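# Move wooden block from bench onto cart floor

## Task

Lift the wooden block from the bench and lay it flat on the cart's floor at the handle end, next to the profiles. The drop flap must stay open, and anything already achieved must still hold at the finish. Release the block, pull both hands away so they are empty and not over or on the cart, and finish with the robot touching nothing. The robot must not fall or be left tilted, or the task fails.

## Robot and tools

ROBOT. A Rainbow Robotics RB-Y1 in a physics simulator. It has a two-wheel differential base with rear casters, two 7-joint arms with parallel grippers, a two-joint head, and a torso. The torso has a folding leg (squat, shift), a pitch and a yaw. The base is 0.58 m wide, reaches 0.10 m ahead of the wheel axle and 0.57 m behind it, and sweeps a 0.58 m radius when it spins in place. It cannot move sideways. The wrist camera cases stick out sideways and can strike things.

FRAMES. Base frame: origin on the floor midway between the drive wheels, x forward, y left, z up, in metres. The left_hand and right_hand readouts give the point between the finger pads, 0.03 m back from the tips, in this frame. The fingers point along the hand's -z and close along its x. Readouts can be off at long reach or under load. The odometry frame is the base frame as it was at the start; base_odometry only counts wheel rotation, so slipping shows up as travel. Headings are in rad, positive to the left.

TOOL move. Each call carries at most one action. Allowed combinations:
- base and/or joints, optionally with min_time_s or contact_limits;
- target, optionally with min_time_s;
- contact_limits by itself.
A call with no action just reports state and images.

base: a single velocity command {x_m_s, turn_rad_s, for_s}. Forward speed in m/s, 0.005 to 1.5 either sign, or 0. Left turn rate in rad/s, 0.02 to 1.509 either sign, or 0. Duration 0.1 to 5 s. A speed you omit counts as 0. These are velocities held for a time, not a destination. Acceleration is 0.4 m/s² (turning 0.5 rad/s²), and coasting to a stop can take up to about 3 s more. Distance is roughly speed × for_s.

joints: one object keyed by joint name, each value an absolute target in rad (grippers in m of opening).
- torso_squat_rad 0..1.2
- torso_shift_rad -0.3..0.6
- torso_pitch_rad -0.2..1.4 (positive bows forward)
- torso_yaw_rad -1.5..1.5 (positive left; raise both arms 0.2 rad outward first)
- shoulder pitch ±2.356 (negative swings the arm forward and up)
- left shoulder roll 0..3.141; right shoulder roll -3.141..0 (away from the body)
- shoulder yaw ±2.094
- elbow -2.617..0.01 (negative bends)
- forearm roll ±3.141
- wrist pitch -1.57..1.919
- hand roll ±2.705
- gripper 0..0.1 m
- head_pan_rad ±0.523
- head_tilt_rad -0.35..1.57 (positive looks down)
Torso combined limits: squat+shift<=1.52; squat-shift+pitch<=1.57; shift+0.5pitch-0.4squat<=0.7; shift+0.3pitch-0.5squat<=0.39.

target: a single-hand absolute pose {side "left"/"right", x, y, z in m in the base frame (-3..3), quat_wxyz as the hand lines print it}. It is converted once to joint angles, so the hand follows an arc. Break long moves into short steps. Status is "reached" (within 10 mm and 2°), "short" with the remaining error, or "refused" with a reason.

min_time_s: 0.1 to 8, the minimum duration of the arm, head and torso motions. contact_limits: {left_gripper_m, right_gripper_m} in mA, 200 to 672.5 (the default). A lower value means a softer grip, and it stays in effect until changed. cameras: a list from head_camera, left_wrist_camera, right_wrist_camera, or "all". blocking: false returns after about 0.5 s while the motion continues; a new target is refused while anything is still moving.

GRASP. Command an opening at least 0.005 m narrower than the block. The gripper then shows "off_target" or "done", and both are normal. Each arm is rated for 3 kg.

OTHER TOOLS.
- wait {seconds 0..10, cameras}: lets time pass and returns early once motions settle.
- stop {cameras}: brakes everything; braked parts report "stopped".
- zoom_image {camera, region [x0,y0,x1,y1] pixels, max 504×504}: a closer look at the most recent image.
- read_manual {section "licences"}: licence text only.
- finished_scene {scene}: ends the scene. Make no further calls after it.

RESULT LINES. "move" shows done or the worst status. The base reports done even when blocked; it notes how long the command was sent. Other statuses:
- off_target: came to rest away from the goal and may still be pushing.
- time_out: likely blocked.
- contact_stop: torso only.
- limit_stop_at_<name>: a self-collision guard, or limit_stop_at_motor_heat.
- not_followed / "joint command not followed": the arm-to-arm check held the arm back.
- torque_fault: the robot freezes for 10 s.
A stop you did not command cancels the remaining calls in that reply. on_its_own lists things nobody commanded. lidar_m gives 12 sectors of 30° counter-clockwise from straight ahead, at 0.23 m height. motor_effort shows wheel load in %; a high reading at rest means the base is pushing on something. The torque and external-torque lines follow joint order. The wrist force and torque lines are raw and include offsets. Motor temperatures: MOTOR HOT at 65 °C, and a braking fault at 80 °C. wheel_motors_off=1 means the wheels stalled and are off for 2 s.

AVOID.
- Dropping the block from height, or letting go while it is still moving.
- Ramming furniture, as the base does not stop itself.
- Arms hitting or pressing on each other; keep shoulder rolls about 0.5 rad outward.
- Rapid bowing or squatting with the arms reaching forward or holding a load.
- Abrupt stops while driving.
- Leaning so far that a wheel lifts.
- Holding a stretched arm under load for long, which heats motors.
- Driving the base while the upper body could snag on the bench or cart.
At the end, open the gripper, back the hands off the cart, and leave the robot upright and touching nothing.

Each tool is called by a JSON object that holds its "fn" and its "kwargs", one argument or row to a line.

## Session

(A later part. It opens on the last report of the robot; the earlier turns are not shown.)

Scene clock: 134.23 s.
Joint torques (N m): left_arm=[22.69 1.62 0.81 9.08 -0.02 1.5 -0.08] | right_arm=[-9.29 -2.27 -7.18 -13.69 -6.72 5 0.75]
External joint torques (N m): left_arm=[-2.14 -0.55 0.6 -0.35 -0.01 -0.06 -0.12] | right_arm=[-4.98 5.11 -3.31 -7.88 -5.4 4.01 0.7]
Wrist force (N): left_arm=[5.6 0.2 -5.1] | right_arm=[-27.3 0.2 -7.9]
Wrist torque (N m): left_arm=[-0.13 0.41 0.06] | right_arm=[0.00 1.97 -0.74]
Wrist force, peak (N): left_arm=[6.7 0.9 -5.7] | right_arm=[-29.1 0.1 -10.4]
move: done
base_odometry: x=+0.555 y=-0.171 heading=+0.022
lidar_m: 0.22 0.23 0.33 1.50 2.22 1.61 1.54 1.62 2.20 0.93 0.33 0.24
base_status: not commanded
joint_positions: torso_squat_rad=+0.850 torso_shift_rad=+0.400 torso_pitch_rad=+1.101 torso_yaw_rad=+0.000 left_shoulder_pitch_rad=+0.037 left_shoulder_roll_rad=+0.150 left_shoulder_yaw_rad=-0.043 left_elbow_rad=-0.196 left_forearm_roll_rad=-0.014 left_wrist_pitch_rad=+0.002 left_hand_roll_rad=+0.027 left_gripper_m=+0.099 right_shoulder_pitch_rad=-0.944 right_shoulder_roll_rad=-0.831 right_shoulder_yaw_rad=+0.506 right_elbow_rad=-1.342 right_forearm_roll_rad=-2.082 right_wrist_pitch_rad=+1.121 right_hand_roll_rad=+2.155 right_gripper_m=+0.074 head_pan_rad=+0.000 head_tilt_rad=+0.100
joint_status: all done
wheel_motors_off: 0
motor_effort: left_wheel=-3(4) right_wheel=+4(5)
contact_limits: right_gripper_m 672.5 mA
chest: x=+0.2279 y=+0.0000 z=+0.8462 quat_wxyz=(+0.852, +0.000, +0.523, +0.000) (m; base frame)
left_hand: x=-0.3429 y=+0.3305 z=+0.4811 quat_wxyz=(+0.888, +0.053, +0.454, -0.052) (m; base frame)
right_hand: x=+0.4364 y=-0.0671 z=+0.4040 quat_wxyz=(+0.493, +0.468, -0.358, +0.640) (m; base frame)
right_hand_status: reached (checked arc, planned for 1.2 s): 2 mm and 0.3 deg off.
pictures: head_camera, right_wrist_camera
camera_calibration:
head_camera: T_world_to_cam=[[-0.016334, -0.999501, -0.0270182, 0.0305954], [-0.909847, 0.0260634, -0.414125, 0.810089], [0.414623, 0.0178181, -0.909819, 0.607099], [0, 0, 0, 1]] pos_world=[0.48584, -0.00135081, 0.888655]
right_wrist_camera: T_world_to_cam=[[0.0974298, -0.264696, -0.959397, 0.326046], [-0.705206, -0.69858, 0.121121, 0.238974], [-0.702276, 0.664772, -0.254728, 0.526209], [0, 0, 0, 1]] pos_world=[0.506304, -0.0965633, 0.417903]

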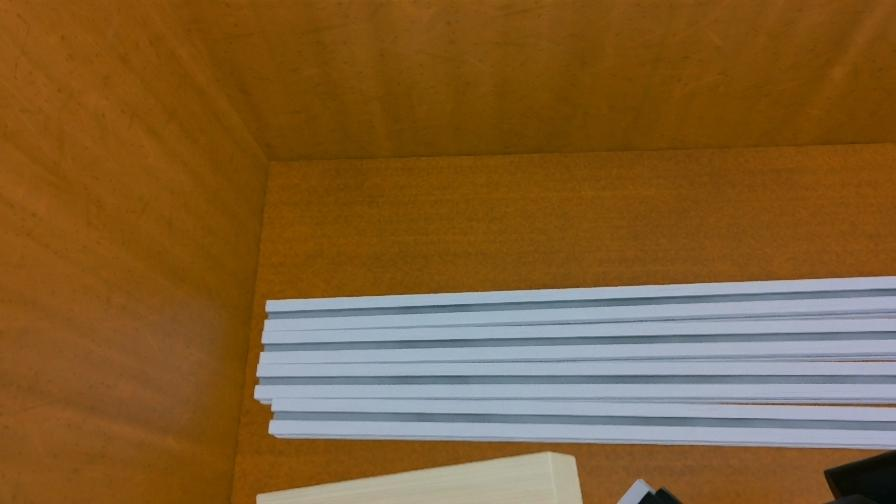

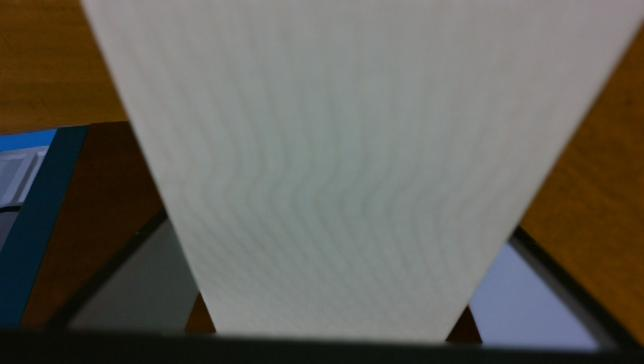

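{"fn": "move", "kwargs": {
  "target": {"side":"right","x":0.437,"y":-0.068,"z":0.386,"quat_wxyz":[0.479,0.49,-0.376,0.623]},
  "min_time_s": 1
}}

{"fn": "move", "kwargs": {
  "target": {"side":"right","x":0.437,"y":-0.07,"z":0.374,"quat_wxyz":[0.468,0.508,-0.390,0.610]},
  "min_time_s": 1,
  "cameras": ["head_camera","right_wrist_camera"]
}}

Scene clock: 136.83 s.
Joint torques (N m): left_arm=[22.97 1.4 1.13 9.23 -0.07 1.35 0.08] | right_arm=[-9.13 -2.01 -4.41 -12.27 -6.25 6.29 0.77]
External joint torques (N m): left_arm=[-1.86 -0.77 0.92 -0.19 -0.06 -0.21 0.04] | right_arm=[-4.38 4.96 -1.11 -7.23 -4.97 5.09 0.72]
Wrist force (N): left_arm=[5.7 0.5 -5.4] | right_arm=[-27.5 -0.3 -4.8]
Wrist torque (N m): left_arm=[-0.19 0.44 0.03] | right_arm=[-0.12 2.06 -0.74]
Wrist force, peak (N): left_arm=[6.6 0.5 -5.9] | right_arm=[-30.0 0.9 -7.1]
move: done
base_odometry: x=+0.555 y=-0.171 heading=+0.022
lidar_m: 0.22 0.24 0.31 1.52 2.22 1.62 1.54 1.62 2.20 0.93 0.33 0.24
base_status: not commanded
joint_positions: torso_squat_rad=+0.850 torso_shift_rad=+0.400 torso_pitch_rad=+1.101 torso_yaw_rad=+0.000 left_shoulder_pitch_rad=+0.037 left_shoulder_roll_rad=+0.150 left_shoulder_yaw_rad=-0.043 left_elbow_rad=-0.196 left_forearm_roll_rad=-0.014 left_wrist_pitch_rad=+0.002 left_hand_roll_rad=+0.027 left_gripper_m=+0.099 right_shoulder_pitch_rad=-1.014 right_shoulder_roll_rad=-0.744 right_shoulder_yaw_rad=+0.505 right_elbow_rad=-1.098 right_forearm_roll_rad=-2.135 right_wrist_pitch_rad=+1.245 right_hand_roll_rad=+2.305 right_gripper_m=+0.074 head_pan_rad=+0.000 head_tilt_rad=+0.100
joint_status: all done
wheel_motors_off: 0
motor_effort: left_wheel=-3(5) right_wheel=+2(6)
contact_limits: right_gripper_m 672.5 mA
chest: x=+0.2279 y=+0.0000 z=+0.8462 quat_wxyz=(+0.852, +0.000, +0.523, +0.000) (m; base frame)
left_hand: x=-0.3429 y=+0.3305 z=+0.4810 quat_wxyz=(+0.888, +0.053, +0.454, -0.052) (m; base frame)
right_hand: x=+0.4365 y=-0.0690 z=+0.3854 quat_wxyz=(+0.482, +0.488, -0.374, +0.624) (m; base frame)
right_hand_status: reached (checked arc, planned for 1.0 s): 1 mm and 0.5 deg off.
pictures: none

Scene clock: 138.17 s.
Joint torques (N m): left_arm=[23.04 1.38 1.34 9.25 -0.12 1.48 0.05] | right_arm=[-9.87 -1.51 -3.6 -10.73 -5.84 7.33 0.35]
External joint torques (N m): left_arm=[-1.79 -0.79 1.13 -0.17 -0.1 -0.08 0] | right_arm=[-4.51 5.06 -0.87 -6.53 -4.66 5.94 0.3]
Wrist force (N): left_arm=[5.4 0.0 -5.5] | right_arm=[-27.2 -0.7 -3.7]
Wrist torque (N m): left_arm=[-0.12 0.41 0.10] | right_arm=[-0.29 2.11 -0.72]
Wrist force, peak (N): left_arm=[7.2 0.2 -6.0] | right_arm=[-31.7 -0.9 -4.3]
move: done
base_odometry: x=+0.555 y=-0.171 heading=+0.022
lidar_m: 0.22 0.23 0.33 1.52 2.22 1.62 1.54 1.61 2.21 0.92 0.34 0.24
base_status: not commanded
joint_positions: torso_squat_rad=+0.850 torso_shift_rad=+0.400 torso_pitch_rad=+1.101 torso_yaw_rad=+0.000 left_shoulder_pitch_rad=+0.037 left_shoulder_roll_rad=+0.150 left_shoulder_yaw_rad=-0.043 left_elbow_rad=-0.196 left_forearm_roll_rad=-0.014 left_wrist_pitch_rad=+0.002 left_hand_roll_rad=+0.027 left_gripper_m=+0.099 right_shoulder_pitch_rad=-1.094 right_shoulder_roll_rad=-0.670 right_shoulder_yaw_rad=+0.506 right_elbow_rad=-0.859 right_forearm_roll_rad=-2.167 right_wrist_pitch_rad=+1.367 right_hand_roll_rad=+2.432 right_gripper_m=+0.074 head_pan_rad=+0.000 head_tilt_rad=+0.100
joint_status: all done
wheel_motors_off: 0
motor_effort: left_wheel=-3(4) right_wheel=+4(5)
contact_limits: right_gripper_m 672.5 mA
chest: x=+0.2279 y=+0.0000 z=+0.8462 quat_wxyz=(+0.852, +0.000, +0.523, +0.000) (m; base frame)
left_hand: x=-0.3429 y=+0.3305 z=+0.4811 quat_wxyz=(+0.888, +0.053, +0.454, -0.052) (m; base frame)
right_hand: x=+0.4364 y=-0.0710 z=+0.3734 quat_wxyz=(+0.471, +0.505, -0.388, +0.611) (m; base frame)
right_hand_status: reached (checked arc, planned for 1.0 s): 1 mm and 0.5 deg off.
pictures: head_camera, right_wrist_camera
camera_calibration:
head_camera: T_world_to_cam=[[-0.0163325, -0.999502, -0.0270164, 0.0306947], [-0.909885, 0.0260596, -0.414042, 0.810122], [0.414539, 0.0178195, -0.909857, 0.60713], [0, 0, 0, 1]] pos_world=[0.48594, -0.00125083, 0.888655]
right_wrist_camera: T_world_to_cam=[[0.0678014, -0.150459, -0.986289, 0.326815], [-0.703456, -0.708229, 0.0596825, 0.2615], [-0.707498, 0.689764, -0.15386, 0.487333], [0, 0, 0, 1]] pos_world=[0.506582, -0.10177, 0.381708]

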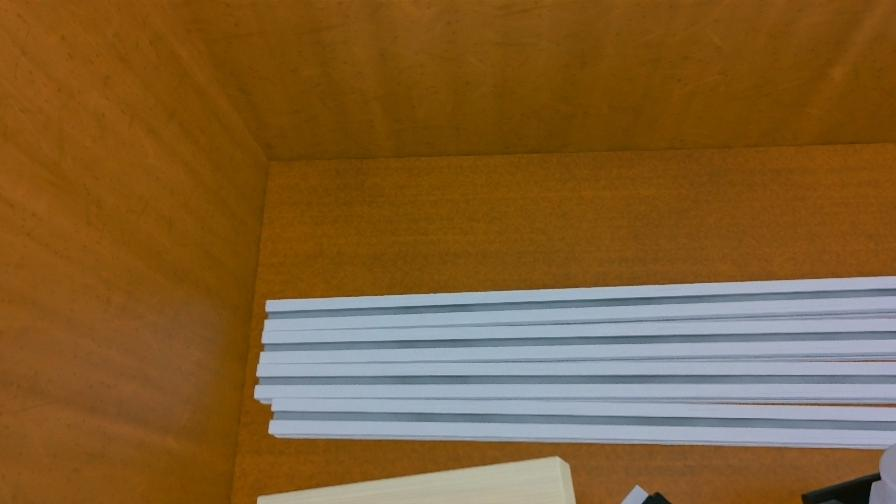

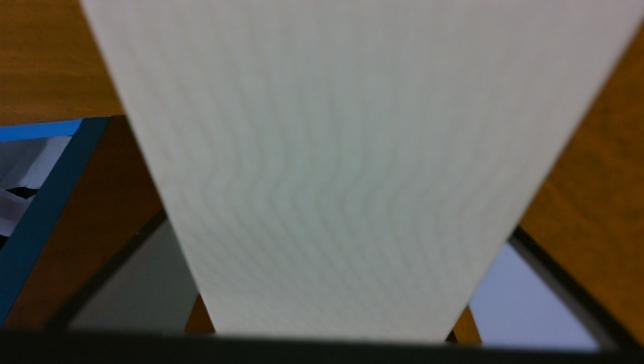

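{"fn": "move", "kwargs": {
  "target": {"side":"right","x":0.438,"y":-0.071,"z":0.366,"quat_wxyz":[0.4872,0.4986,-0.416,0.5839]},
  "min_time_s": 1,
  "cameras": ["head_camera","right_wrist_camera"]
}}

Scene clock: 142.20 s.
Joint torques (N m): left_arm=[23.02 1.35 1.05 9.3 -0.05 1.32 -0.01] | right_arm=[-7.75 0.06 -5.35 -10.16 -5.64 7.6 0.71]
External joint torques (N m): left_arm=[-1.82 -0.82 0.84 -0.13 -0.04 -0.24 -0.05] | right_arm=[-2.88 6.36 -2.95 -6.26 -4.53 6.11 0.66]
Wrist force (N): left_arm=[6.2 1.2 -5.3] | right_arm=[-28.0 1.1 -4.3]
Wrist torque (N m): left_arm=[-0.25 0.46 0.05] | right_arm=[0.07 2.14 -0.73]
Wrist force, peak (N): left_arm=[6.8 0.2 -6.0] | right_arm=[-28.6 -0.1 -4.2]
move: done
base_odometry: x=+0.555 y=-0.171 heading=+0.022
lidar_m: 0.21 0.23 0.33 1.52 2.22 1.62 1.54 1.62 2.21 0.93 0.33 0.23
base_status: not commanded
joint_positions: torso_squat_rad=+0.850 torso_shift_rad=+0.400 torso_pitch_rad=+1.101 torso_yaw_rad=+0.000 left_shoulder_pitch_rad=+0.037 left_shoulder_roll_rad=+0.150 left_shoulder_yaw_rad=-0.043 left_elbow_rad=-0.196 left_forearm_roll_rad=-0.014 left_wrist_pitch_rad=+0.002 left_hand_roll_rad=+0.027 left_gripper_m=+0.099 right_shoulder_pitch_rad=-1.077 right_shoulder_roll_rad=-0.635 right_shoulder_yaw_rad=+0.474 right_elbow_rad=-0.786 right_forearm_roll_rad=-2.205 right_wrist_pitch_rad=+1.365 right_hand_roll_rad=+2.492 right_gripper_m=+0.074 head_pan_rad=+0.000 head_tilt_rad=+0.100
joint_status: all done
wheel_motors_off: 0
motor_effort: left_wheel=-3(3) right_wheel=+3(4)
contact_limits: right_gripper_m 672.5 mA
chest: x=+0.2279 y=+0.0000 z=+0.8462 quat_wxyz=(+0.852, +0.000, +0.523, +0.000) (m; base frame)
left_hand: x=-0.3429 y=+0.3305 z=+0.4811 quat_wxyz=(+0.888, +0.053, +0.454, -0.052) (m; base frame)
right_hand: x=+0.4369 y=-0.0727 z=+0.3648 quat_wxyz=(+0.492, +0.494, -0.411, +0.587) (m; base frame)
right_hand_status: reached (checked arc, planned for 1.0 s): 2 mm and 1.1 deg off.
pictures: head_camera, right_wrist_camera
camera_calibration:
head_camera: T_world_to_cam=[[-0.0163325, -0.999502, -0.0270164, 0.0306947], [-0.909885, 0.0260596, -0.414042, 0.810122], [0.414539, 0.0178195, -0.909857, 0.60713], [0, 0, 0, 1]] pos_world=[0.48594, -0.00125083, 0.888655]
right_wrist_camera: T_world_to_cam=[[0.0509153, -0.141488, -0.98863, 0.326891], [-0.757854, -0.650183, 0.0540212, 0.291102], [-0.650434, 0.746487, -0.140332, 0.461836], [0, 0, 0, 1]] pos_world=[0.504363, -0.109233, 0.372259]

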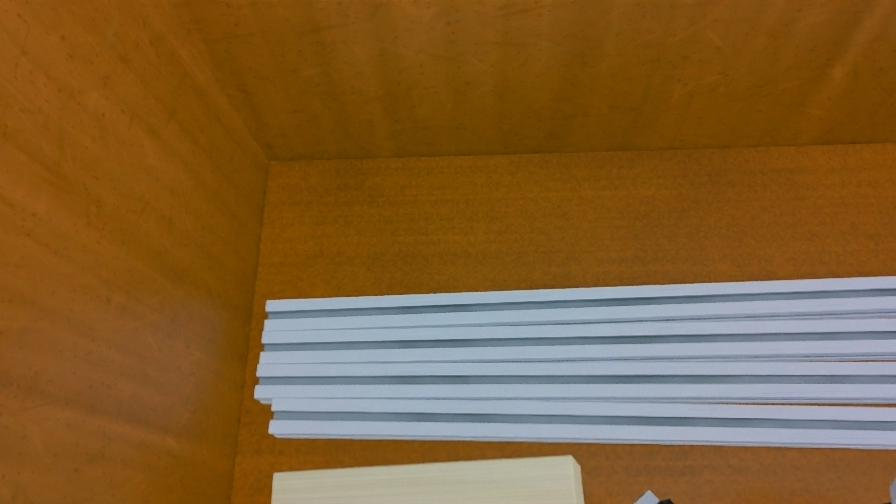

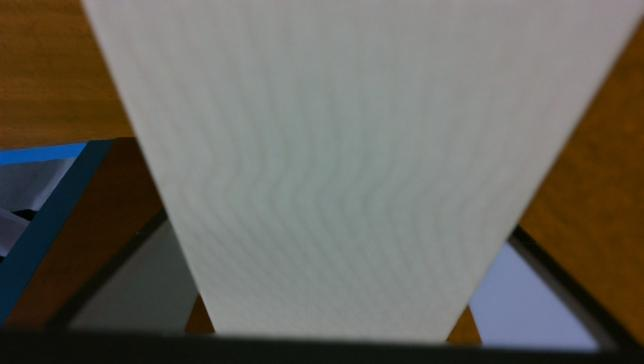

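{"fn": "move", "kwargs": {
  "target": {"side":"right","x":0.439,"y":-0.068,"z":0.352,"quat_wxyz":[0.4908,0.4935,-0.4118,0.5882]},
  "min_time_s": 1,
  "cameras": ["head_camera"]
}}

Scene clock: 144.67 s.
Joint torques (N m): left_arm=[23 1.01 1.02 9.37 -0.16 1.38 -0.04] | right_arm=[-7.2 -2.7 0.08 -3.61 0.88 0.16 1.34]
External joint torques (N m): left_arm=[-1.82 -1.16 0.81 -0.05 -0.14 -0.18 -0.08] | right_arm=[-1.67 3.05 2.07 -0.3 1.88 -1.41 1.29]
Wrist force (N): left_arm=[6.3 0.8 -4.8] | right_arm=[-8.2 -2.3 5.7]
Wrist torque (N m): left_arm=[-0.25 0.47 0.07] | right_arm=[0.03 -2.50 -1.88]
Wrist force, peak (N): left_arm=[7.0 0.5 -5.6] | right_arm=[-29.0 0.8 -2.4]
move: done
base_odometry: x=+0.555 y=-0.171 heading=+0.022
lidar_m: 0.21 0.23 0.33 1.50 2.21 1.60 1.54 1.63 2.19 0.93 0.34 0.23
base_status: not commanded
joint_positions: torso_squat_rad=+0.850 torso_shift_rad=+0.400 torso_pitch_rad=+1.100 torso_yaw_rad=+0.000 left_shoulder_pitch_rad=+0.037 left_shoulder_roll_rad=+0.150 left_shoulder_yaw_rad=-0.043 left_elbow_rad=-0.196 left_forearm_roll_rad=-0.014 left_wrist_pitch_rad=+0.002 left_hand_roll_rad=+0.027 left_gripper_m=+0.099 right_shoulder_pitch_rad=-1.154 right_shoulder_roll_rad=-0.580 right_shoulder_yaw_rad=+0.482 right_elbow_rad=-0.609 right_forearm_roll_rad=-2.198 right_wrist_pitch_rad=+1.409 right_hand_roll_rad=+2.569 right_gripper_m=+0.074 head_pan_rad=+0.000 head_tilt_rad=+0.100
joint_status: all done
wheel_motors_off: 0
motor_effort: left_wheel=-3(3) right_wheel=+7(7)
contact_limits: right_gripper_m 672.5 mA
chest: x=+0.2277 y=+0.0000 z=+0.8464 quat_wxyz=(+0.853, +0.000, +0.523, +0.000) (m; base frame)
left_hand: x=-0.3429 y=+0.3305 z=+0.4809 quat_wxyz=(+0.888, +0.053, +0.454, -0.052) (m; base frame)
right_hand: x=+0.4391 y=-0.0684 z=+0.3527 quat_wxyz=(+0.492, +0.492, -0.412, +0.589) (m; base frame)
right_hand_status: reached (checked arc, planned for 1.0 s): 1 mm and 0.2 deg off.
pictures: head_camera
camera_calibration:
head_camera: T_world_to_cam=[[-0.0164109, -0.999499, -0.0270663, 0.0306806], [-0.909623, 0.0261628, -0.414611, 0.810353], [0.415111, 0.017816, -0.909596, 0.607018], [0, 0, 0, 1]] pos_world=[0.485639, -0.00135051, 0.888953]

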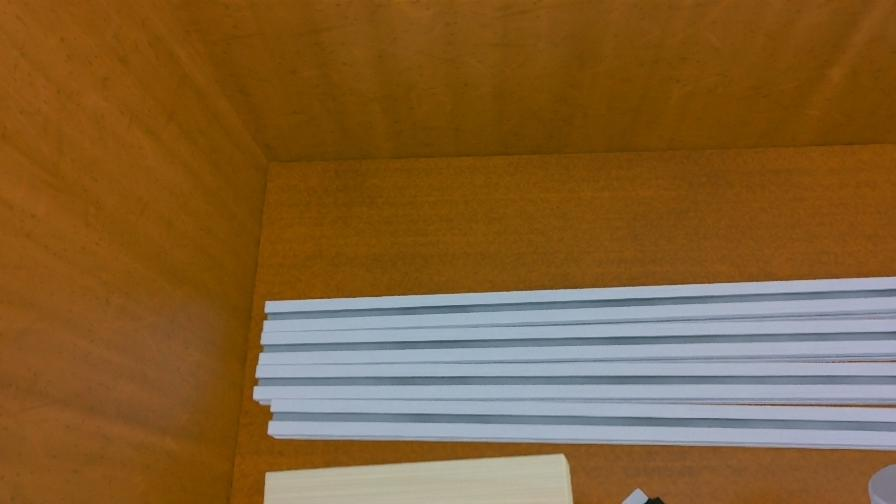

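{"fn": "move", "kwargs": {
  "target": {"side":"right","x":0.439,"y":-0.068,"z":0.343,"quat_wxyz":[0.4835,0.5037,-0.4203,0.5795]},
  "min_time_s": 0.8,
  "cameras": ["right_wrist_camera"]
}}

Scene clock: 146.93 s.
Joint torques (N m): left_arm=[23.01 1.38 0.96 9.12 -0.17 1.4 0.08] | right_arm=[-8.94 -2.71 -3.09 -3.49 -2.14 5.54 -0.03]
External joint torques (N m): left_arm=[-1.82 -0.79 0.75 -0.3 -0.16 -0.15 0.04] | right_arm=[-2.4 2.14 -2.02 -1.32 -1.37 3.85 -0.08]
Wrist force (N): left_arm=[6.9 1.0 -5.0] | right_arm=[-20.3 0.2 -1.7]
Wrist torque (N m): left_arm=[-0.26 0.55 0.04] | right_arm=[-0.16 0.43 -0.15]
Wrist force, peak (N): left_arm=[6.6 0.8 -6.2] | right_arm=[-24.0 -1.0 0.8]
move: done
base_odometry: x=+0.555 y=-0.171 heading=+0.022
lidar_m: 0.22 0.23 0.33 1.51 2.22 1.61 1.55 1.62 2.19 0.93 0.33 0.24
base_status: not commanded
joint_positions: torso_squat_rad=+0.850 torso_shift_rad=+0.400 torso_pitch_rad=+1.100 torso_yaw_rad=+0.000 left_shoulder_pitch_rad=+0.037 left_shoulder_roll_rad=+0.150 left_shoulder_yaw_rad=-0.043 left_elbow_rad=-0.196 left_forearm_roll_rad=-0.014 left_wrist_pitch_rad=+0.002 left_hand_roll_rad=+0.027 left_gripper_m=+0.099 right_shoulder_pitch_rad=-1.279 right_shoulder_roll_rad=-0.465 right_shoulder_yaw_rad=+0.252 right_elbow_rad=-0.267 right_forearm_roll_rad=-1.966 right_wrist_pitch_rad=+1.543 right_hand_roll_rad=+2.705 right_gripper_m=+0.074 head_pan_rad=+0.000 head_tilt_rad=+0.100
joint_status: all done
wheel_motors_off: 0
motor_effort: left_wheel=-1(6) right_wheel=+2(6)
contact_limits: right_gripper_m 672.5 mA
chest: x=+0.2278 y=+0.0000 z=+0.8463 quat_wxyz=(+0.852, +0.000, +0.523, +0.000) (m; base frame)
left_hand: x=-0.3429 y=+0.3305 z=+0.4810 quat_wxyz=(+0.888, +0.053, +0.454, -0.052) (m; base frame)
right_hand: x=+0.4384 y=-0.0683 z=+0.3429 quat_wxyz=(+0.493, +0.492, -0.415, +0.585) (m; base frame)
right_hand_status: reached (checked arc, as near as the solve gets, planned for 0.8 s): 1 mm and 2.0 deg off.
pictures: right_wrist_camera
camera_calibration:
right_wrist_camera: T_world_to_cam=[[0.0536294, -0.139065, -0.98883, 0.304794], [-0.763151, -0.644342, 0.0492282, 0.300737], [-0.643991, 0.751987, -0.140683, 0.454115], [0, 0, 0, 1]] pos_world=[0.505608, -0.105325, 0.350471]

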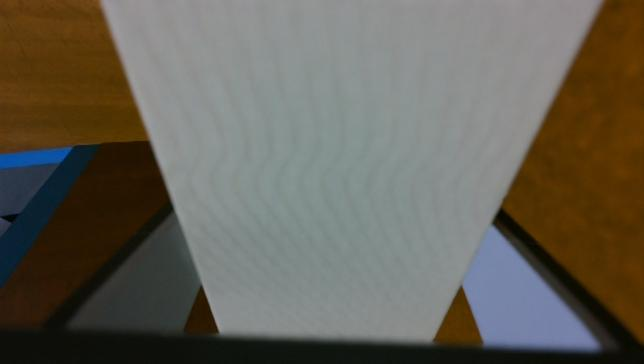

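{"fn": "move", "kwargs": {
  "joints": {"right_gripper_m":0.1},
  "cameras": ["head_camera","right_wrist_camera"]
}}

Scene clock: 148.70 s.
Joint torques (N m): left_arm=[22.85 1.47 0.96 9.22 -0.09 1.36 0.06] | right_arm=[-8.96 -4.26 -3.44 -3.43 -1.88 3.99 -0.08]
External joint torques (N m): left_arm=[-1.97 -0.69 0.75 -0.2 -0.08 -0.2 0.01] | right_arm=[-2.42 0.58 -2.36 -1.26 -1.1 2.29 -0.13]
Wrist force (N): left_arm=[6.5 0.0 -5.4] | right_arm=[-16.5 0.4 -5.5]
Wrist torque (N m): left_arm=[-0.10 0.53 0.08] | right_arm=[-0.20 -0.50 -0.26]
Wrist force, peak (N): left_arm=[6.7 1.5 -6.2] | right_arm=[-21.1 0.6 -1.2]
move: done
base_odometry: x=+0.555 y=-0.171 heading=+0.022
lidar_m: 0.23 0.23 0.33 1.51 2.23 1.60 1.53 1.62 2.19 0.92 0.33 0.23
base_status: not commanded
joint_positions: torso_squat_rad=+0.850 torso_shift_rad=+0.400 torso_pitch_rad=+1.100 torso_yaw_rad=+0.000 left_shoulder_pitch_rad=+0.037 left_shoulder_roll_rad=+0.150 left_shoulder_yaw_rad=-0.043 left_elbow_rad=-0.196 left_forearm_roll_rad=-0.014 left_wrist_pitch_rad=+0.002 left_hand_roll_rad=+0.027 left_gripper_m=+0.099 right_shoulder_pitch_rad=-1.279 right_shoulder_roll_rad=-0.465 right_shoulder_yaw_rad=+0.252 right_elbow_rad=-0.267 right_forearm_roll_rad=-1.966 right_wrist_pitch_rad=+1.543 right_hand_roll_rad=+2.705 right_gripper_m=+0.099 head_pan_rad=+0.000 head_tilt_rad=+0.100
joint_status: all done
wheel_motors_off: 0
motor_effort: left_wheel=-1(3) right_wheel=+2(4)
contact_limits: right_gripper_m 672.5 mA
chest: x=+0.2278 y=+0.0000 z=+0.8463 quat_wxyz=(+0.852, +0.000, +0.523, +0.000) (m; base frame)
left_hand: x=-0.3429 y=+0.3305 z=+0.4810 quat_wxyz=(+0.888, +0.053, +0.454, -0.052) (m; base frame)
right_hand: x=+0.4383 y=-0.0681 z=+0.3430 quat_wxyz=(+0.493, +0.492, -0.415, +0.585) (m; base frame)
pictures: head_camera, right_wrist_camera
camera_calibration:
head_camera: T_world_to_cam=[[-0.0163275, -0.999501, -0.027022, 0.0306983], [-0.909754, 0.026063, -0.414328, 0.810263], [0.414826, 0.0178185, -0.909726, 0.607006], [0, 0, 0, 1]] pos_world=[0.48584, -0.00125082, 0.888754]
right_wrist_camera: T_world_to_cam=[[0.0534278, -0.138335, -0.988943, 0.305147], [-0.763064, -0.644468, 0.0489247, 0.300835], [-0.644111, 0.752013, -0.139991, 0.453733], [0, 0, 0, 1]] pos_world=[0.505507, -0.105122, 0.350574]

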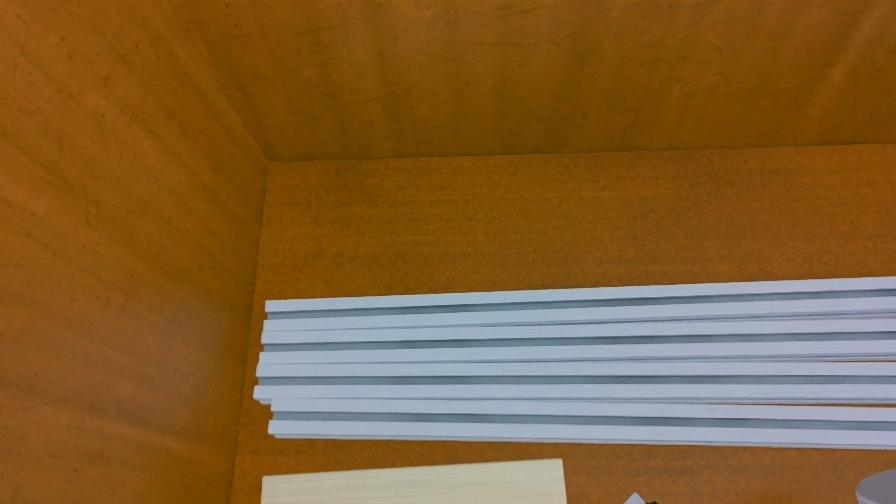

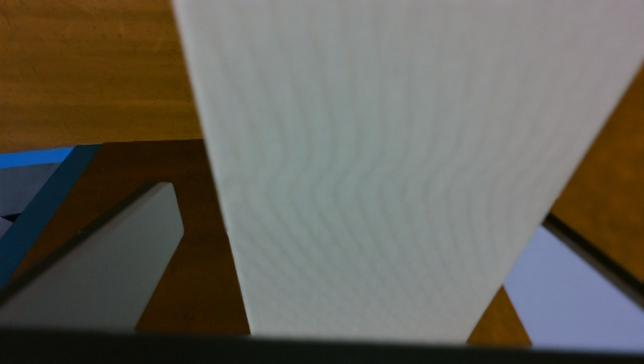

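{"fn": "move", "kwargs": {
  "target": {"side":"right","x":0.447,"y":-0.145,"z":0.351,"quat_wxyz":[0.493,0.492,-0.415,0.585]},
  "min_time_s": 1.5,
  "cameras": ["head_camera","right_wrist_camera"]
}}

Scene clock: 151.93 s.
Joint torques (N m): left_arm=[23.05 1.23 1.13 9.16 -0.01 1.46 0.04] | right_arm=[-4.5 -9.57 -3.02 -2.45 -0.7 1.93 -0.16]
External joint torques (N m): left_arm=[-1.78 -0.94 0.92 -0.26 0.01 -0.1 0] | right_arm=[1.08 -1.29 -1.78 -0.53 0.05 0.25 -0.21]
Wrist force (N): left_arm=[5.6 0.8 -5.3] | right_arm=[-6.6 1.3 0.0]
Wrist torque (N m): left_arm=[-0.26 0.44 0.05] | right_arm=[-0.21 -0.37 -0.21]
Wrist force, peak (N): left_arm=[7.1 0.3 -5.5] | right_arm=[-17.5 0.7 -6.4]
move: short
base_odometry: x=+0.555 y=-0.171 heading=+0.022
lidar_m: 0.22 0.24 0.32 1.49 2.24 1.62 1.54 1.63 2.21 0.91 0.32 0.22
base_status: not commanded
joint_positions: torso_squat_rad=+0.850 torso_shift_rad=+0.400 torso_pitch_rad=+1.100 torso_yaw_rad=+0.000 left_shoulder_pitch_rad=+0.037 left_shoulder_roll_rad=+0.150 left_shoulder_yaw_rad=-0.043 left_elbow_rad=-0.196 left_forearm_roll_rad=-0.014 left_wrist_pitch_rad=+0.002 left_hand_roll_rad=+0.027 left_gripper_m=+0.099 right_shoulder_pitch_rad=-1.241 right_shoulder_roll_rad=-0.580 right_shoulder_yaw_rad=+0.037 right_elbow_rad=-0.268 right_forearm_roll_rad=-1.787 right_wrist_pitch_rad=+1.666 right_hand_roll_rad=+2.705 right_gripper_m=+0.099 head_pan_rad=+0.000 head_tilt_rad=+0.100
joint_status: all done
wheel_motors_off: 0
motor_effort: left_wheel=-2(3) right_wheel=+4(4)
contact_limits: right_gripper_m 672.5 mA
chest: x=+0.2277 y=+0.0000 z=+0.8463 quat_wxyz=(+0.852, +0.000, +0.523, +0.000) (m; base frame)
left_hand: x=-0.3429 y=+0.3305 z=+0.4810 quat_wxyz=(+0.888, +0.053, +0.454, -0.052) (m; base frame)
right_hand: x=+0.4468 y=-0.1446 z=+0.3516 quat_wxyz=(+0.506, +0.476, -0.407, +0.593) (m; base frame)
right_hand_status: short (checked arc, as near as the solve gets, planned for 1.5 s): 1 mm and 2.7 deg off. The place is met; only the turn is off.
pictures: head_camera, right_wrist_camera
camera_calibration:
head_camera: T_world_to_cam=[[-0.0163253, -0.999502, -0.0270222, 0.0306984], [-0.909716, 0.0260627, -0.414412, 0.810269], [0.414909, 0.0178171, -0.909688, 0.607064], [0, 0, 0, 1]] pos_world=[0.48574, -0.00125081, 0.888853]
right_wrist_camera: T_world_to_cam=[[0.0594457, -0.182204, -0.981462, 0.291017], [-0.772241, -0.631412, 0.0704453, 0.256018], [-0.632543, 0.753737, -0.17824, 0.526418], [0, 0, 0, 1]] pos_world=[0.51339, -0.182103, 0.361416]

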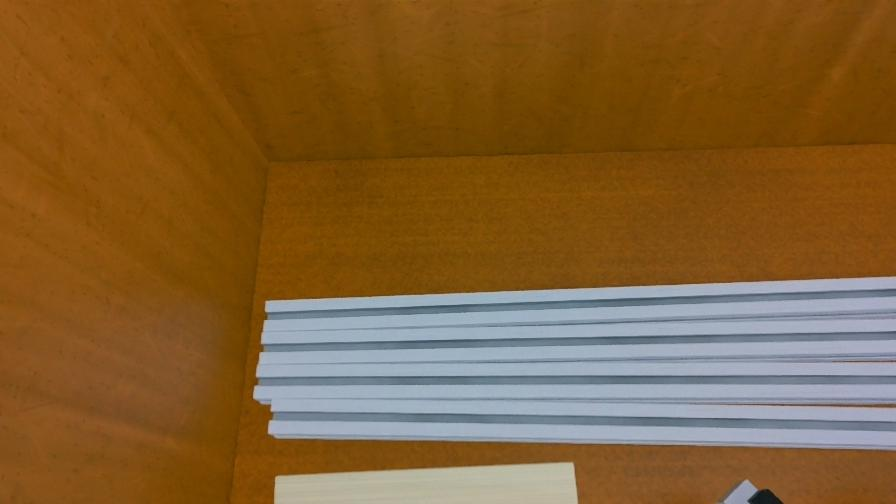

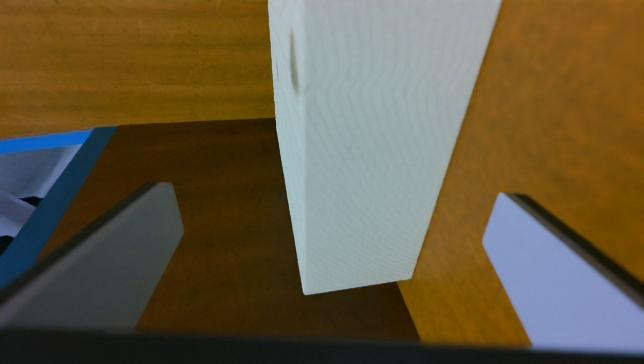

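{"fn": "move", "kwargs": {
  "target": {"side":"right","x":0.44,"y":-0.22,"z":0.45,"quat_wxyz":[0.598,0.377,-0.377,0.598]},
  "min_time_s": 1.2,
  "cameras": ["right_wrist_camera"]
}}

{"fn": "move", "kwargs": {
  "target": {"side":"right","x":0.4,"y":-0.15,"z":0.6,"quat_wxyz":[0.598,0.377,-0.377,0.598]},
  "min_time_s": 1.2,
  "cameras": ["head_camera","right_wrist_camera"]
}}

{"fn": "move", "kwargs": {
  "joints": {"torso_squat_rad":0.4,"torso_shift_rad":0.25,"head_tilt_rad":0.3},
  "min_time_s": 2,
  "cameras": ["head_camera","right_wrist_camera"]
}}

Scene clock: 155.70 s.
Joint torques (N m): left_arm=[22.53 1.88 0.94 9.25 -0.04 1.41 -0.04] | right_arm=[2.72 -9.8 -6.06 -5.52 -1.37 1 0.32]
External joint torques (N m): left_arm=[-2.29 -0.29 0.74 -0.17 -0.03 -0.14 -0.09] | right_arm=[0.77 -0.03 -0.53 -0.54 0.03 0.22 0.27]
Wrist force (N): left_arm=[6.0 0.8 -5.2] | right_arm=[-5.8 1.3 -1.4]
Wrist torque (N m): left_arm=[-0.23 0.48 0.06] | right_arm=[-0.19 -0.28 -0.07]
Wrist force, peak (N): left_arm=[6.6 0.6 -5.9] | right_arm=[38.3 4.4 7.1]
move: done
base_odometry: x=+0.555 y=-0.171 heading=+0.022
lidar_m: 0.18 0.19 0.26 1.51 2.23 1.60 1.54 1.62 2.19 0.93 0.29 0.20
base_status: not commanded
joint_positions: torso_squat_rad=+0.850 torso_shift_rad=+0.400 torso_pitch_rad=+1.100 torso_yaw_rad=+0.000 left_shoulder_pitch_rad=+0.037 left_shoulder_roll_rad=+0.150 left_shoulder_yaw_rad=-0.043 left_elbow_rad=-0.196 left_forearm_roll_rad=-0.014 left_wrist_pitch_rad=+0.002 left_hand_roll_rad=+0.027 left_gripper_m=+0.099 right_shoulder_pitch_rad=-0.447 right_shoulder_roll_rad=-0.874 right_shoulder_yaw_rad=-0.142 right_elbow_rad=-1.585 right_forearm_roll_rad=-2.014 right_wrist_pitch_rad=+1.282 right_hand_roll_rad=+2.064 right_gripper_m=+0.099 head_pan_rad=+0.000 head_tilt_rad=+0.100
joint_status: all done
wheel_motors_off: 0
motor_effort: left_wheel=-1(15) right_wheel=+1(100)
contact_limits: right_gripper_m 672.5 mA
chest: x=+0.2276 y=+0.0000 z=+0.8464 quat_wxyz=(+0.853, +0.000, +0.523, +0.000) (m; base frame)
left_hand: x=-0.3429 y=+0.3304 z=+0.4809 quat_wxyz=(+0.888, +0.052, +0.454, -0.052) (m; base frame)
right_hand: x=+0.4402 y=-0.2200 z=+0.4505 quat_wxyz=(+0.597, +0.378, -0.379, +0.598) (m; base frame)
right_hand_status: reached (checked arc, planned for 1.3 s): 1 mm and 0.2 deg off.
pictures: right_wrist_camera
camera_calibration:
right_wrist_camera: T_world_to_cam=[[0.0305534, -0.403843, -0.914318, 0.308371], [-0.861429, -0.474593, 0.180836, 0.220381], [-0.506958, 0.782095, -0.362382, 0.630677], [0, 0, 0, 1]] pos_world=[0.500147, -0.264125, 0.470643]

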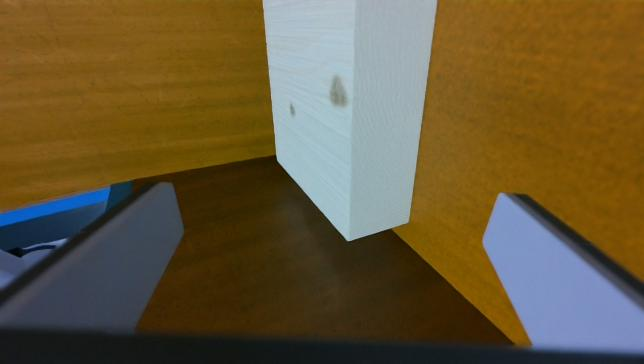

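Scene clock: 157.23 s.
Joint torques (N m): left_arm=[22.66 1.8 1.01 9.07 -0.16 1.41 0.01] | right_arm=[5.43 -6.03 -5.67 -6.5 -1.39 0.15 0.12]
External joint torques (N m): left_arm=[-2.16 -0.37 0.8 -0.35 -0.15 -0.15 -0.03] | right_arm=[1.1 -1.03 -0.81 -0.23 0.02 0.12 0.08]
Wrist force (N): left_arm=[6.5 0.5 -5.0] | right_arm=[-5.2 2.3 -2.1]
Wrist torque (N m): left_arm=[-0.20 0.50 0.08] | right_arm=[-0.34 -0.17 -0.05]
Wrist force, peak (N): left_arm=[5.9 0.9 -6.3] | right_arm=[-6.3 1.8 -1.9]
move: done
base_odometry: x=+0.555 y=-0.171 heading=+0.022
lidar_m: 0.19 0.20 0.26 1.51 2.22 1.61 1.54 1.62 2.21 0.92 0.30 0.20
base_status: not commanded
joint_positions: torso_squat_rad=+0.850 torso_shift_rad=+0.400 torso_pitch_rad=+1.100 torso_yaw_rad=+0.000 left_shoulder_pitch_rad=+0.037 left_shoulder_roll_rad=+0.150 left_shoulder_yaw_rad=-0.043 left_elbow_rad=-0.196 left_forearm_roll_rad=-0.014 left_wrist_pitch_rad=+0.002 left_hand_roll_rad=+0.027 left_gripper_m=+0.099 right_shoulder_pitch_rad=-0.023 right_shoulder_roll_rad=-0.903 right_shoulder_yaw_rad=-0.400 right_elbow_rad=-2.398 right_forearm_roll_rad=-1.969 right_wrist_pitch_rad=+1.072 right_hand_roll_rad=+1.609 right_gripper_m=+0.099 head_pan_rad=+0.000 head_tilt_rad=+0.100
joint_status: all done
wheel_motors_off: 0
motor_effort: left_wheel=-1(2) right_wheel=+1(3)
contact_limits: right_gripper_m 672.5 mA
chest: x=+0.2276 y=+0.0000 z=+0.8464 quat_wxyz=(+0.853, +0.000, +0.523, +0.000) (m; base frame)
left_hand: x=-0.3429 y=+0.3304 z=+0.4809 quat_wxyz=(+0.888, +0.052, +0.454, -0.052) (m; base frame)
right_hand: x=+0.4001 y=-0.1497 z=+0.6001 quat_wxyz=(+0.597, +0.379, -0.379, +0.598) (m; base frame)
right_hand_status: reached (checked arc, planned for 1.2 s): 0 mm and 0.3 deg off.
pictures: head_camera, right_wrist_camera
camera_calibration:
head_camera: T_world_to_cam=[[-0.0163156, -0.999501, -0.0270303, 0.0307046], [-0.909569, 0.0260635, -0.414735, 0.810476], [0.415233, 0.0178193, -0.909541, 0.606998], [0, 0, 0, 1]] pos_world=[0.485639, -0.00125082, 0.889052]
right_wrist_camera: T_world_to_cam=[[0.0305108, -0.40252, -0.914903, 0.475319], [-0.860777, -0.475847, 0.180647, 0.191825], [-0.508067, 0.782015, -0.360998, 0.609222], [0, 0, 0, 1]] pos_world=[0.460142, -0.193817, 0.620146]

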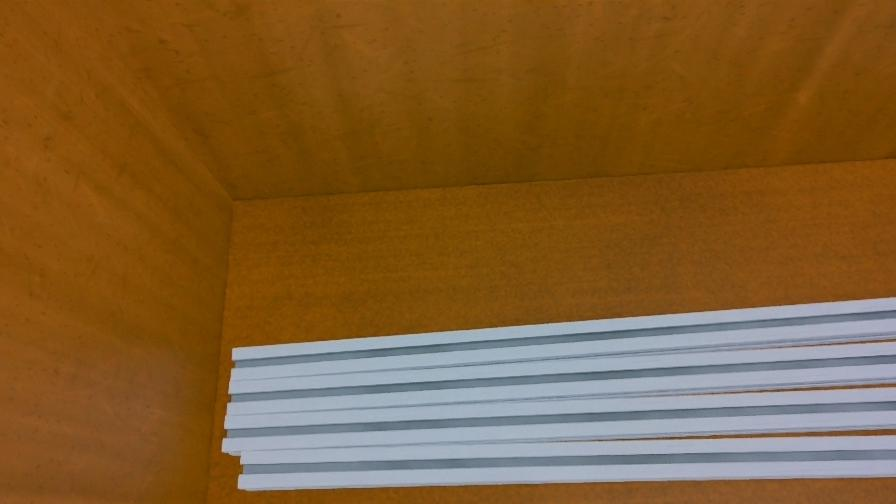

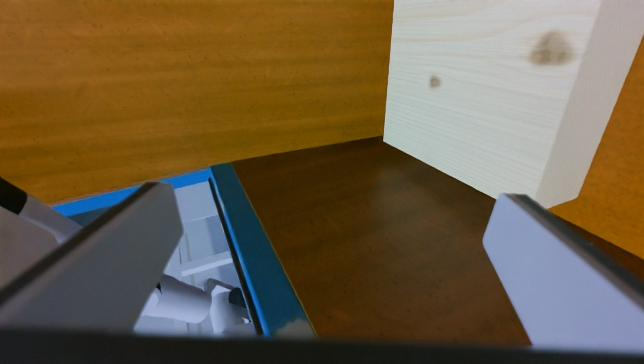

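Scene clock: 159.53 s.
Joint torques (N m): left_arm=[22.69 1.73 1.12 9.27 -0.06 1.33 0.11] | right_arm=[5.29 -5.57 -6.05 -6.77 -1.45 0.14 0.21]
External joint torques (N m): left_arm=[-2.13 -0.44 0.91 -0.15 -0.05 -0.23 0.06] | right_arm=[0.96 -0.57 -1.2 -0.5 -0.03 0.11 0.16]
Wrist force (N): left_arm=[6.0 0.6 -5.8] | right_arm=[-5.6 1.9 -1.6]
Wrist torque (N m): left_arm=[-0.21 0.42 0.09] | right_arm=[-0.27 -0.25 -0.06]
Wrist force, peak (N): left_arm=[6.4 1.2 -6.2] | right_arm=[-6.5 1.9 -2.0]
move: done
base_odometry: x=+0.555 y=-0.171 heading=+0.022
lidar_m: 0.18 0.20 0.25 1.51 2.23 1.61 1.54 1.62 2.20 0.94 0.29 0.20
base_status: not commanded
joint_positions: torso_squat_rad=+0.400 torso_shift_rad=+0.250 torso_pitch_rad=+1.100 torso_yaw_rad=+0.000 left_shoulder_pitch_rad=+0.037 left_shoulder_roll_rad=+0.150 left_shoulder_yaw_rad=-0.043 left_elbow_rad=-0.196 left_forearm_roll_rad=-0.014 left_wrist_pitch_rad=+0.002 left_hand_roll_rad=+0.027 left_gripper_m=+0.099 right_shoulder_pitch_rad=-0.023 right_shoulder_roll_rad=-0.903 right_shoulder_yaw_rad=-0.400 right_elbow_rad=-2.398 right_forearm_roll_rad=-1.969 right_wrist_pitch_rad=+1.072 right_hand_roll_rad=+1.609 right_gripper_m=+0.099 head_pan_rad=+0.000 head_tilt_rad=+0.300
joint_status: all done
wheel_motors_off: 0
motor_effort: left_wheel=+1(2) right_wheel=+2(3)
contact_limits: right_gripper_m 672.5 mA
chest: x=+0.2072 y=+0.0001 z=+1.0456 quat_wxyz=(+0.853, +0.000, +0.523, +0.000) (m; base frame)
left_hand: x=-0.3633 y=+0.3304 z=+0.6801 quat_wxyz=(+0.888, +0.052, +0.454, -0.052) (m; base frame)
right_hand: x=+0.3797 y=-0.1497 z=+0.7993 quat_wxyz=(+0.597, +0.379, -0.379, +0.598) (m; base frame)
pictures: head_camera, right_wrist_camera
camera_calibration:
head_camera: T_world_to_cam=[[-0.0213616, -0.999501, -0.0232476, 0.0335265], [-0.973849, 0.0260629, -0.225699, 0.688871], [0.226192, 0.0178184, -0.97392, 0.943221], [0, 0, 0, 1]] pos_world=[0.458223, -0.00125082, 1.07488]
right_wrist_camera: T_world_to_cam=[[0.0304307, -0.40256, -0.914887, 0.658153], [-0.860735, -0.475878, 0.180762, 0.138227], [-0.508142, 0.781975, -0.360979, 0.670664], [0, 0, 0, 1]] pos_world=[0.439741, -0.193717, 0.819245]

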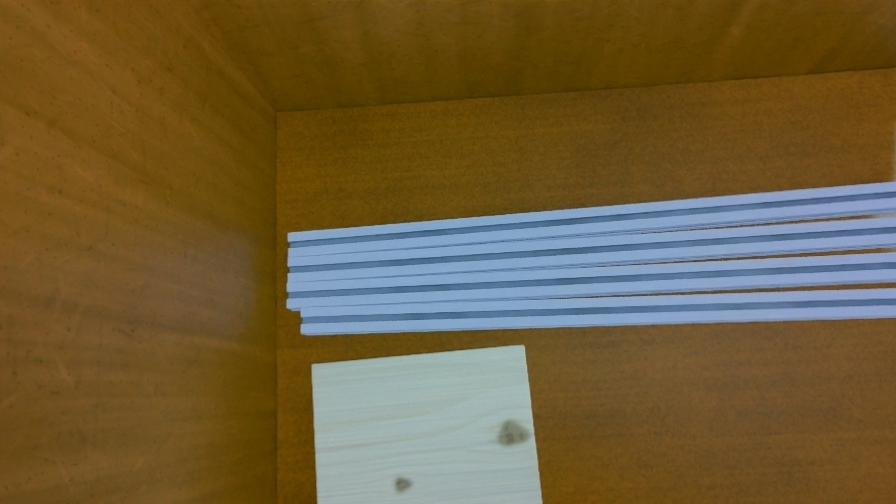

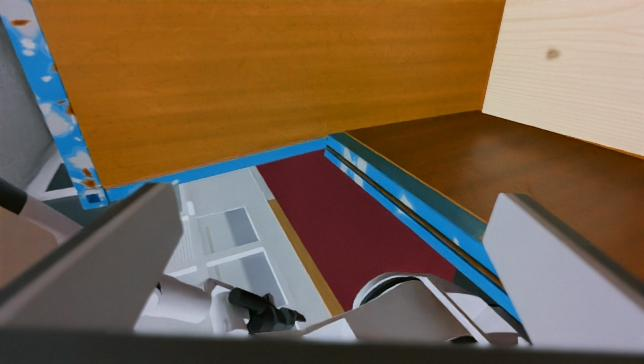

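{"fn": "move", "kwargs": {
  "base": {"x_m_s":-0.3,"for_s":1.7},
  "cameras": ["head_camera"]
}}

{"fn": "move", "kwargs": {
  "joints": {"torso_squat_rad":0.4,"torso_shift_rad":0,"torso_pitch_rad":0.2,"head_tilt_rad":0.7},
  "min_time_s": 2,
  "cameras": ["head_camera"]
}}

Scene clock: 163.83 s.
Joint torques (N m): left_arm=[22.6 1.4 0.95 9.17 -0.01 1.43 0.01] | right_arm=[5.11 -5.8 -6.2 -6.63 -1.4 0.04 0.18]
External joint torques (N m): left_arm=[-2.22 -0.77 0.74 -0.25 0.01 -0.13 -0.03] | right_arm=[0.78 -0.81 -1.35 -0.36 0.02 0.02 0.14]
Wrist force (N): left_arm=[5.7 1.0 -4.9] | right_arm=[-5.6 1.6 -1.7]
Wrist torque (N m): left_arm=[-0.24 0.41 0.05] | right_arm=[-0.24 -0.23 -0.07]
Wrist force, peak (N): left_arm=[6.8 1.0 -6.0] | right_arm=[-5.8 2.4 -2.1]
move: done
base_odometry: x=+0.045 y=-0.182 heading=+0.022
lidar_m: 0.70 0.72 1.71 4.20 1.49 1.07 1.03 1.09 1.49 4.00 1.06 0.74
base_status: done (sent for 1.7 of 1.7 s)
joint_positions: torso_squat_rad=+0.400 torso_shift_rad=+0.250 torso_pitch_rad=+1.100 torso_yaw_rad=+0.000 left_shoulder_pitch_rad=+0.037 left_shoulder_roll_rad=+0.150 left_shoulder_yaw_rad=-0.043 left_elbow_rad=-0.196 left_forearm_roll_rad=-0.014 left_wrist_pitch_rad=+0.002 left_hand_roll_rad=+0.027 left_gripper_m=+0.099 right_shoulder_pitch_rad=-0.023 right_shoulder_roll_rad=-0.903 right_shoulder_yaw_rad=-0.400 right_elbow_rad=-2.398 right_forearm_roll_rad=-1.969 right_wrist_pitch_rad=+1.072 right_hand_roll_rad=+1.609 right_gripper_m=+0.099 head_pan_rad=+0.000 head_tilt_rad=+0.300
joint_status: not commanded
wheel_motors_off: 0
motor_effort: left_wheel=+5(30) right_wheel=-3(23)
contact_limits: right_gripper_m 672.5 mA
chest: x=+0.2072 y=+0.0001 z=+1.0456 quat_wxyz=(+0.853, +0.000, +0.523, +0.000) (m; base frame)
left_hand: x=-0.3633 y=+0.3305 z=+0.6801 quat_wxyz=(+0.888, +0.052, +0.454, -0.052) (m; base frame)
right_hand: x=+0.3797 y=-0.1497 z=+0.7993 quat_wxyz=(+0.597, +0.379, -0.379, +0.598) (m; base frame)
pictures: head_camera
camera_calibration:
head_camera: T_world_to_cam=[[-0.0213616, -0.999501, -0.0232476, 0.0335265], [-0.973849, 0.0260629, -0.225699, 0.688871], [0.226192, 0.0178184, -0.97392, 0.943221], [0, 0, 0, 1]] pos_world=[0.458223, -0.00125082, 1.07488]

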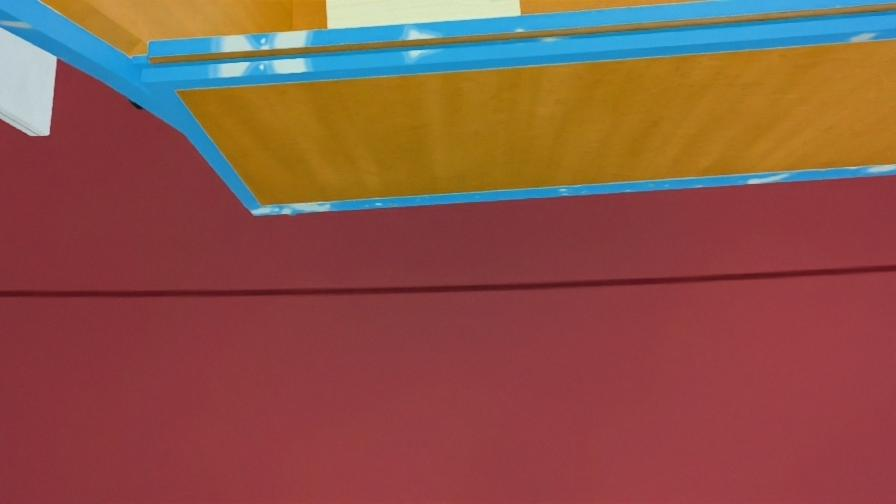

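Scene clock: 166.17 s.
Joint torques (N m): left_arm=[3.29 3.49 1 1.54 -0.12 -0.26 0.01] | right_arm=[-5.42 -10.6 -7.41 -3.74 -0.98 -1.43 0.13]
External joint torques (N m): left_arm=[-1.06 -0.84 0.62 -0.14 -0.13 -0.25 0.01] | right_arm=[0.6 -0.11 -0.59 -0.41 -0.12 0.06 0.1]
Wrist force (N): left_arm=[1.3 1.3 -7.8] | right_arm=[-3.8 6.4 -0.7]
Wrist torque (N m): left_arm=[-0.34 0.21 0.09] | right_arm=[-0.47 -0.18 -0.08]
Wrist force, peak (N): left_arm=[4.7 0.0 -7.8] | right_arm=[-3.8 6.8 -0.7]
move: done
base_odometry: x=+0.045 y=-0.182 heading=+0.023
lidar_m: 0.70 0.71 1.72 4.18 1.48 1.08 1.03 1.10 1.48 3.97 1.05 0.74
base_status: not commanded
joint_positions: torso_squat_rad=+0.400 torso_shift_rad=+0.000 torso_pitch_rad=+0.200 torso_yaw_rad=+0.000 left_shoulder_pitch_rad=+0.037 left_shoulder_roll_rad=+0.150 left_shoulder_yaw_rad=-0.043 left_elbow_rad=-0.196 left_forearm_roll_rad=-0.014 left_wrist_pitch_rad=+0.002 left_hand_roll_rad=+0.027 left_gripper_m=+0.099 right_shoulder_pitch_rad=-0.023 right_shoulder_roll_rad=-0.903 right_shoulder_yaw_rad=-0.400 right_elbow_rad=-2.398 right_forearm_roll_rad=-1.969 right_wrist_pitch_rad=+1.072 right_hand_roll_rad=+1.609 right_gripper_m=+0.099 head_pan_rad=+0.000 head_tilt_rad=+0.700
joint_status: all done
wheel_motors_off: 0
motor_effort: left_wheel=+7(10) right_wheel=-7(9)
contact_limits: right_gripper_m 672.5 mA
chest: x=-0.1666 y=+0.0001 z=+1.2285 quat_wxyz=(+0.995, +0.000, +0.100, +0.000) (m; base frame)
left_hand: x=-0.2348 y=+0.3305 z=+0.5543 quat_wxyz=(+0.997, +0.070, +0.022, -0.024) (m; base frame)
right_hand: x=+0.1336 y=-0.1497 z=+1.2105 quat_wxyz=(+0.373, +0.081, -0.600, +0.703) (m; base frame)
pictures: head_camera
camera_calibration:
head_camera: T_world_to_cam=[[-0.00752345, -0.999504, -0.0305773, 0.0417462], [-0.746436, 0.0259611, -0.664951, 0.917458], [0.665415, 0.0178213, -0.746261, 1.07503], [0, 0, 0, 1]] pos_world=[-0.0302036, -0.00125113, 1.41359]

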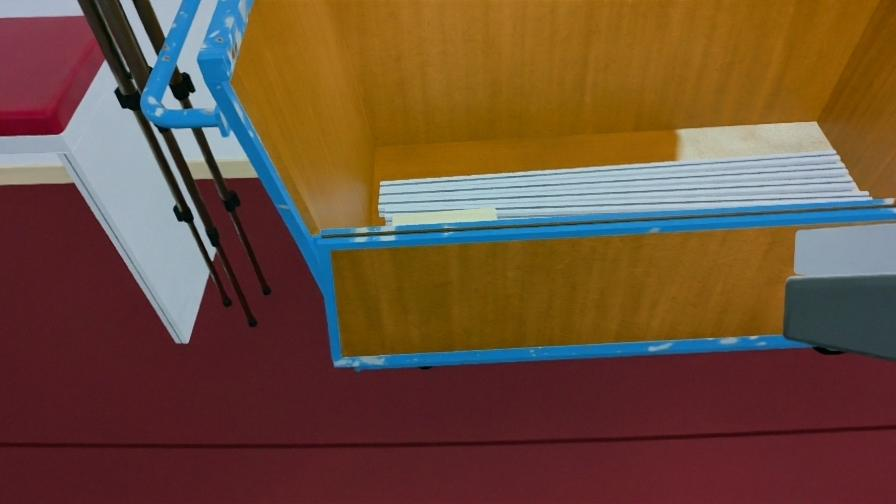

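Block is flat in the cart, the flap is open, and the robot is clear.

{"fn": "finished_scene", "kwargs": {
  "scene": 2
}}

The scene is finished: the task was done.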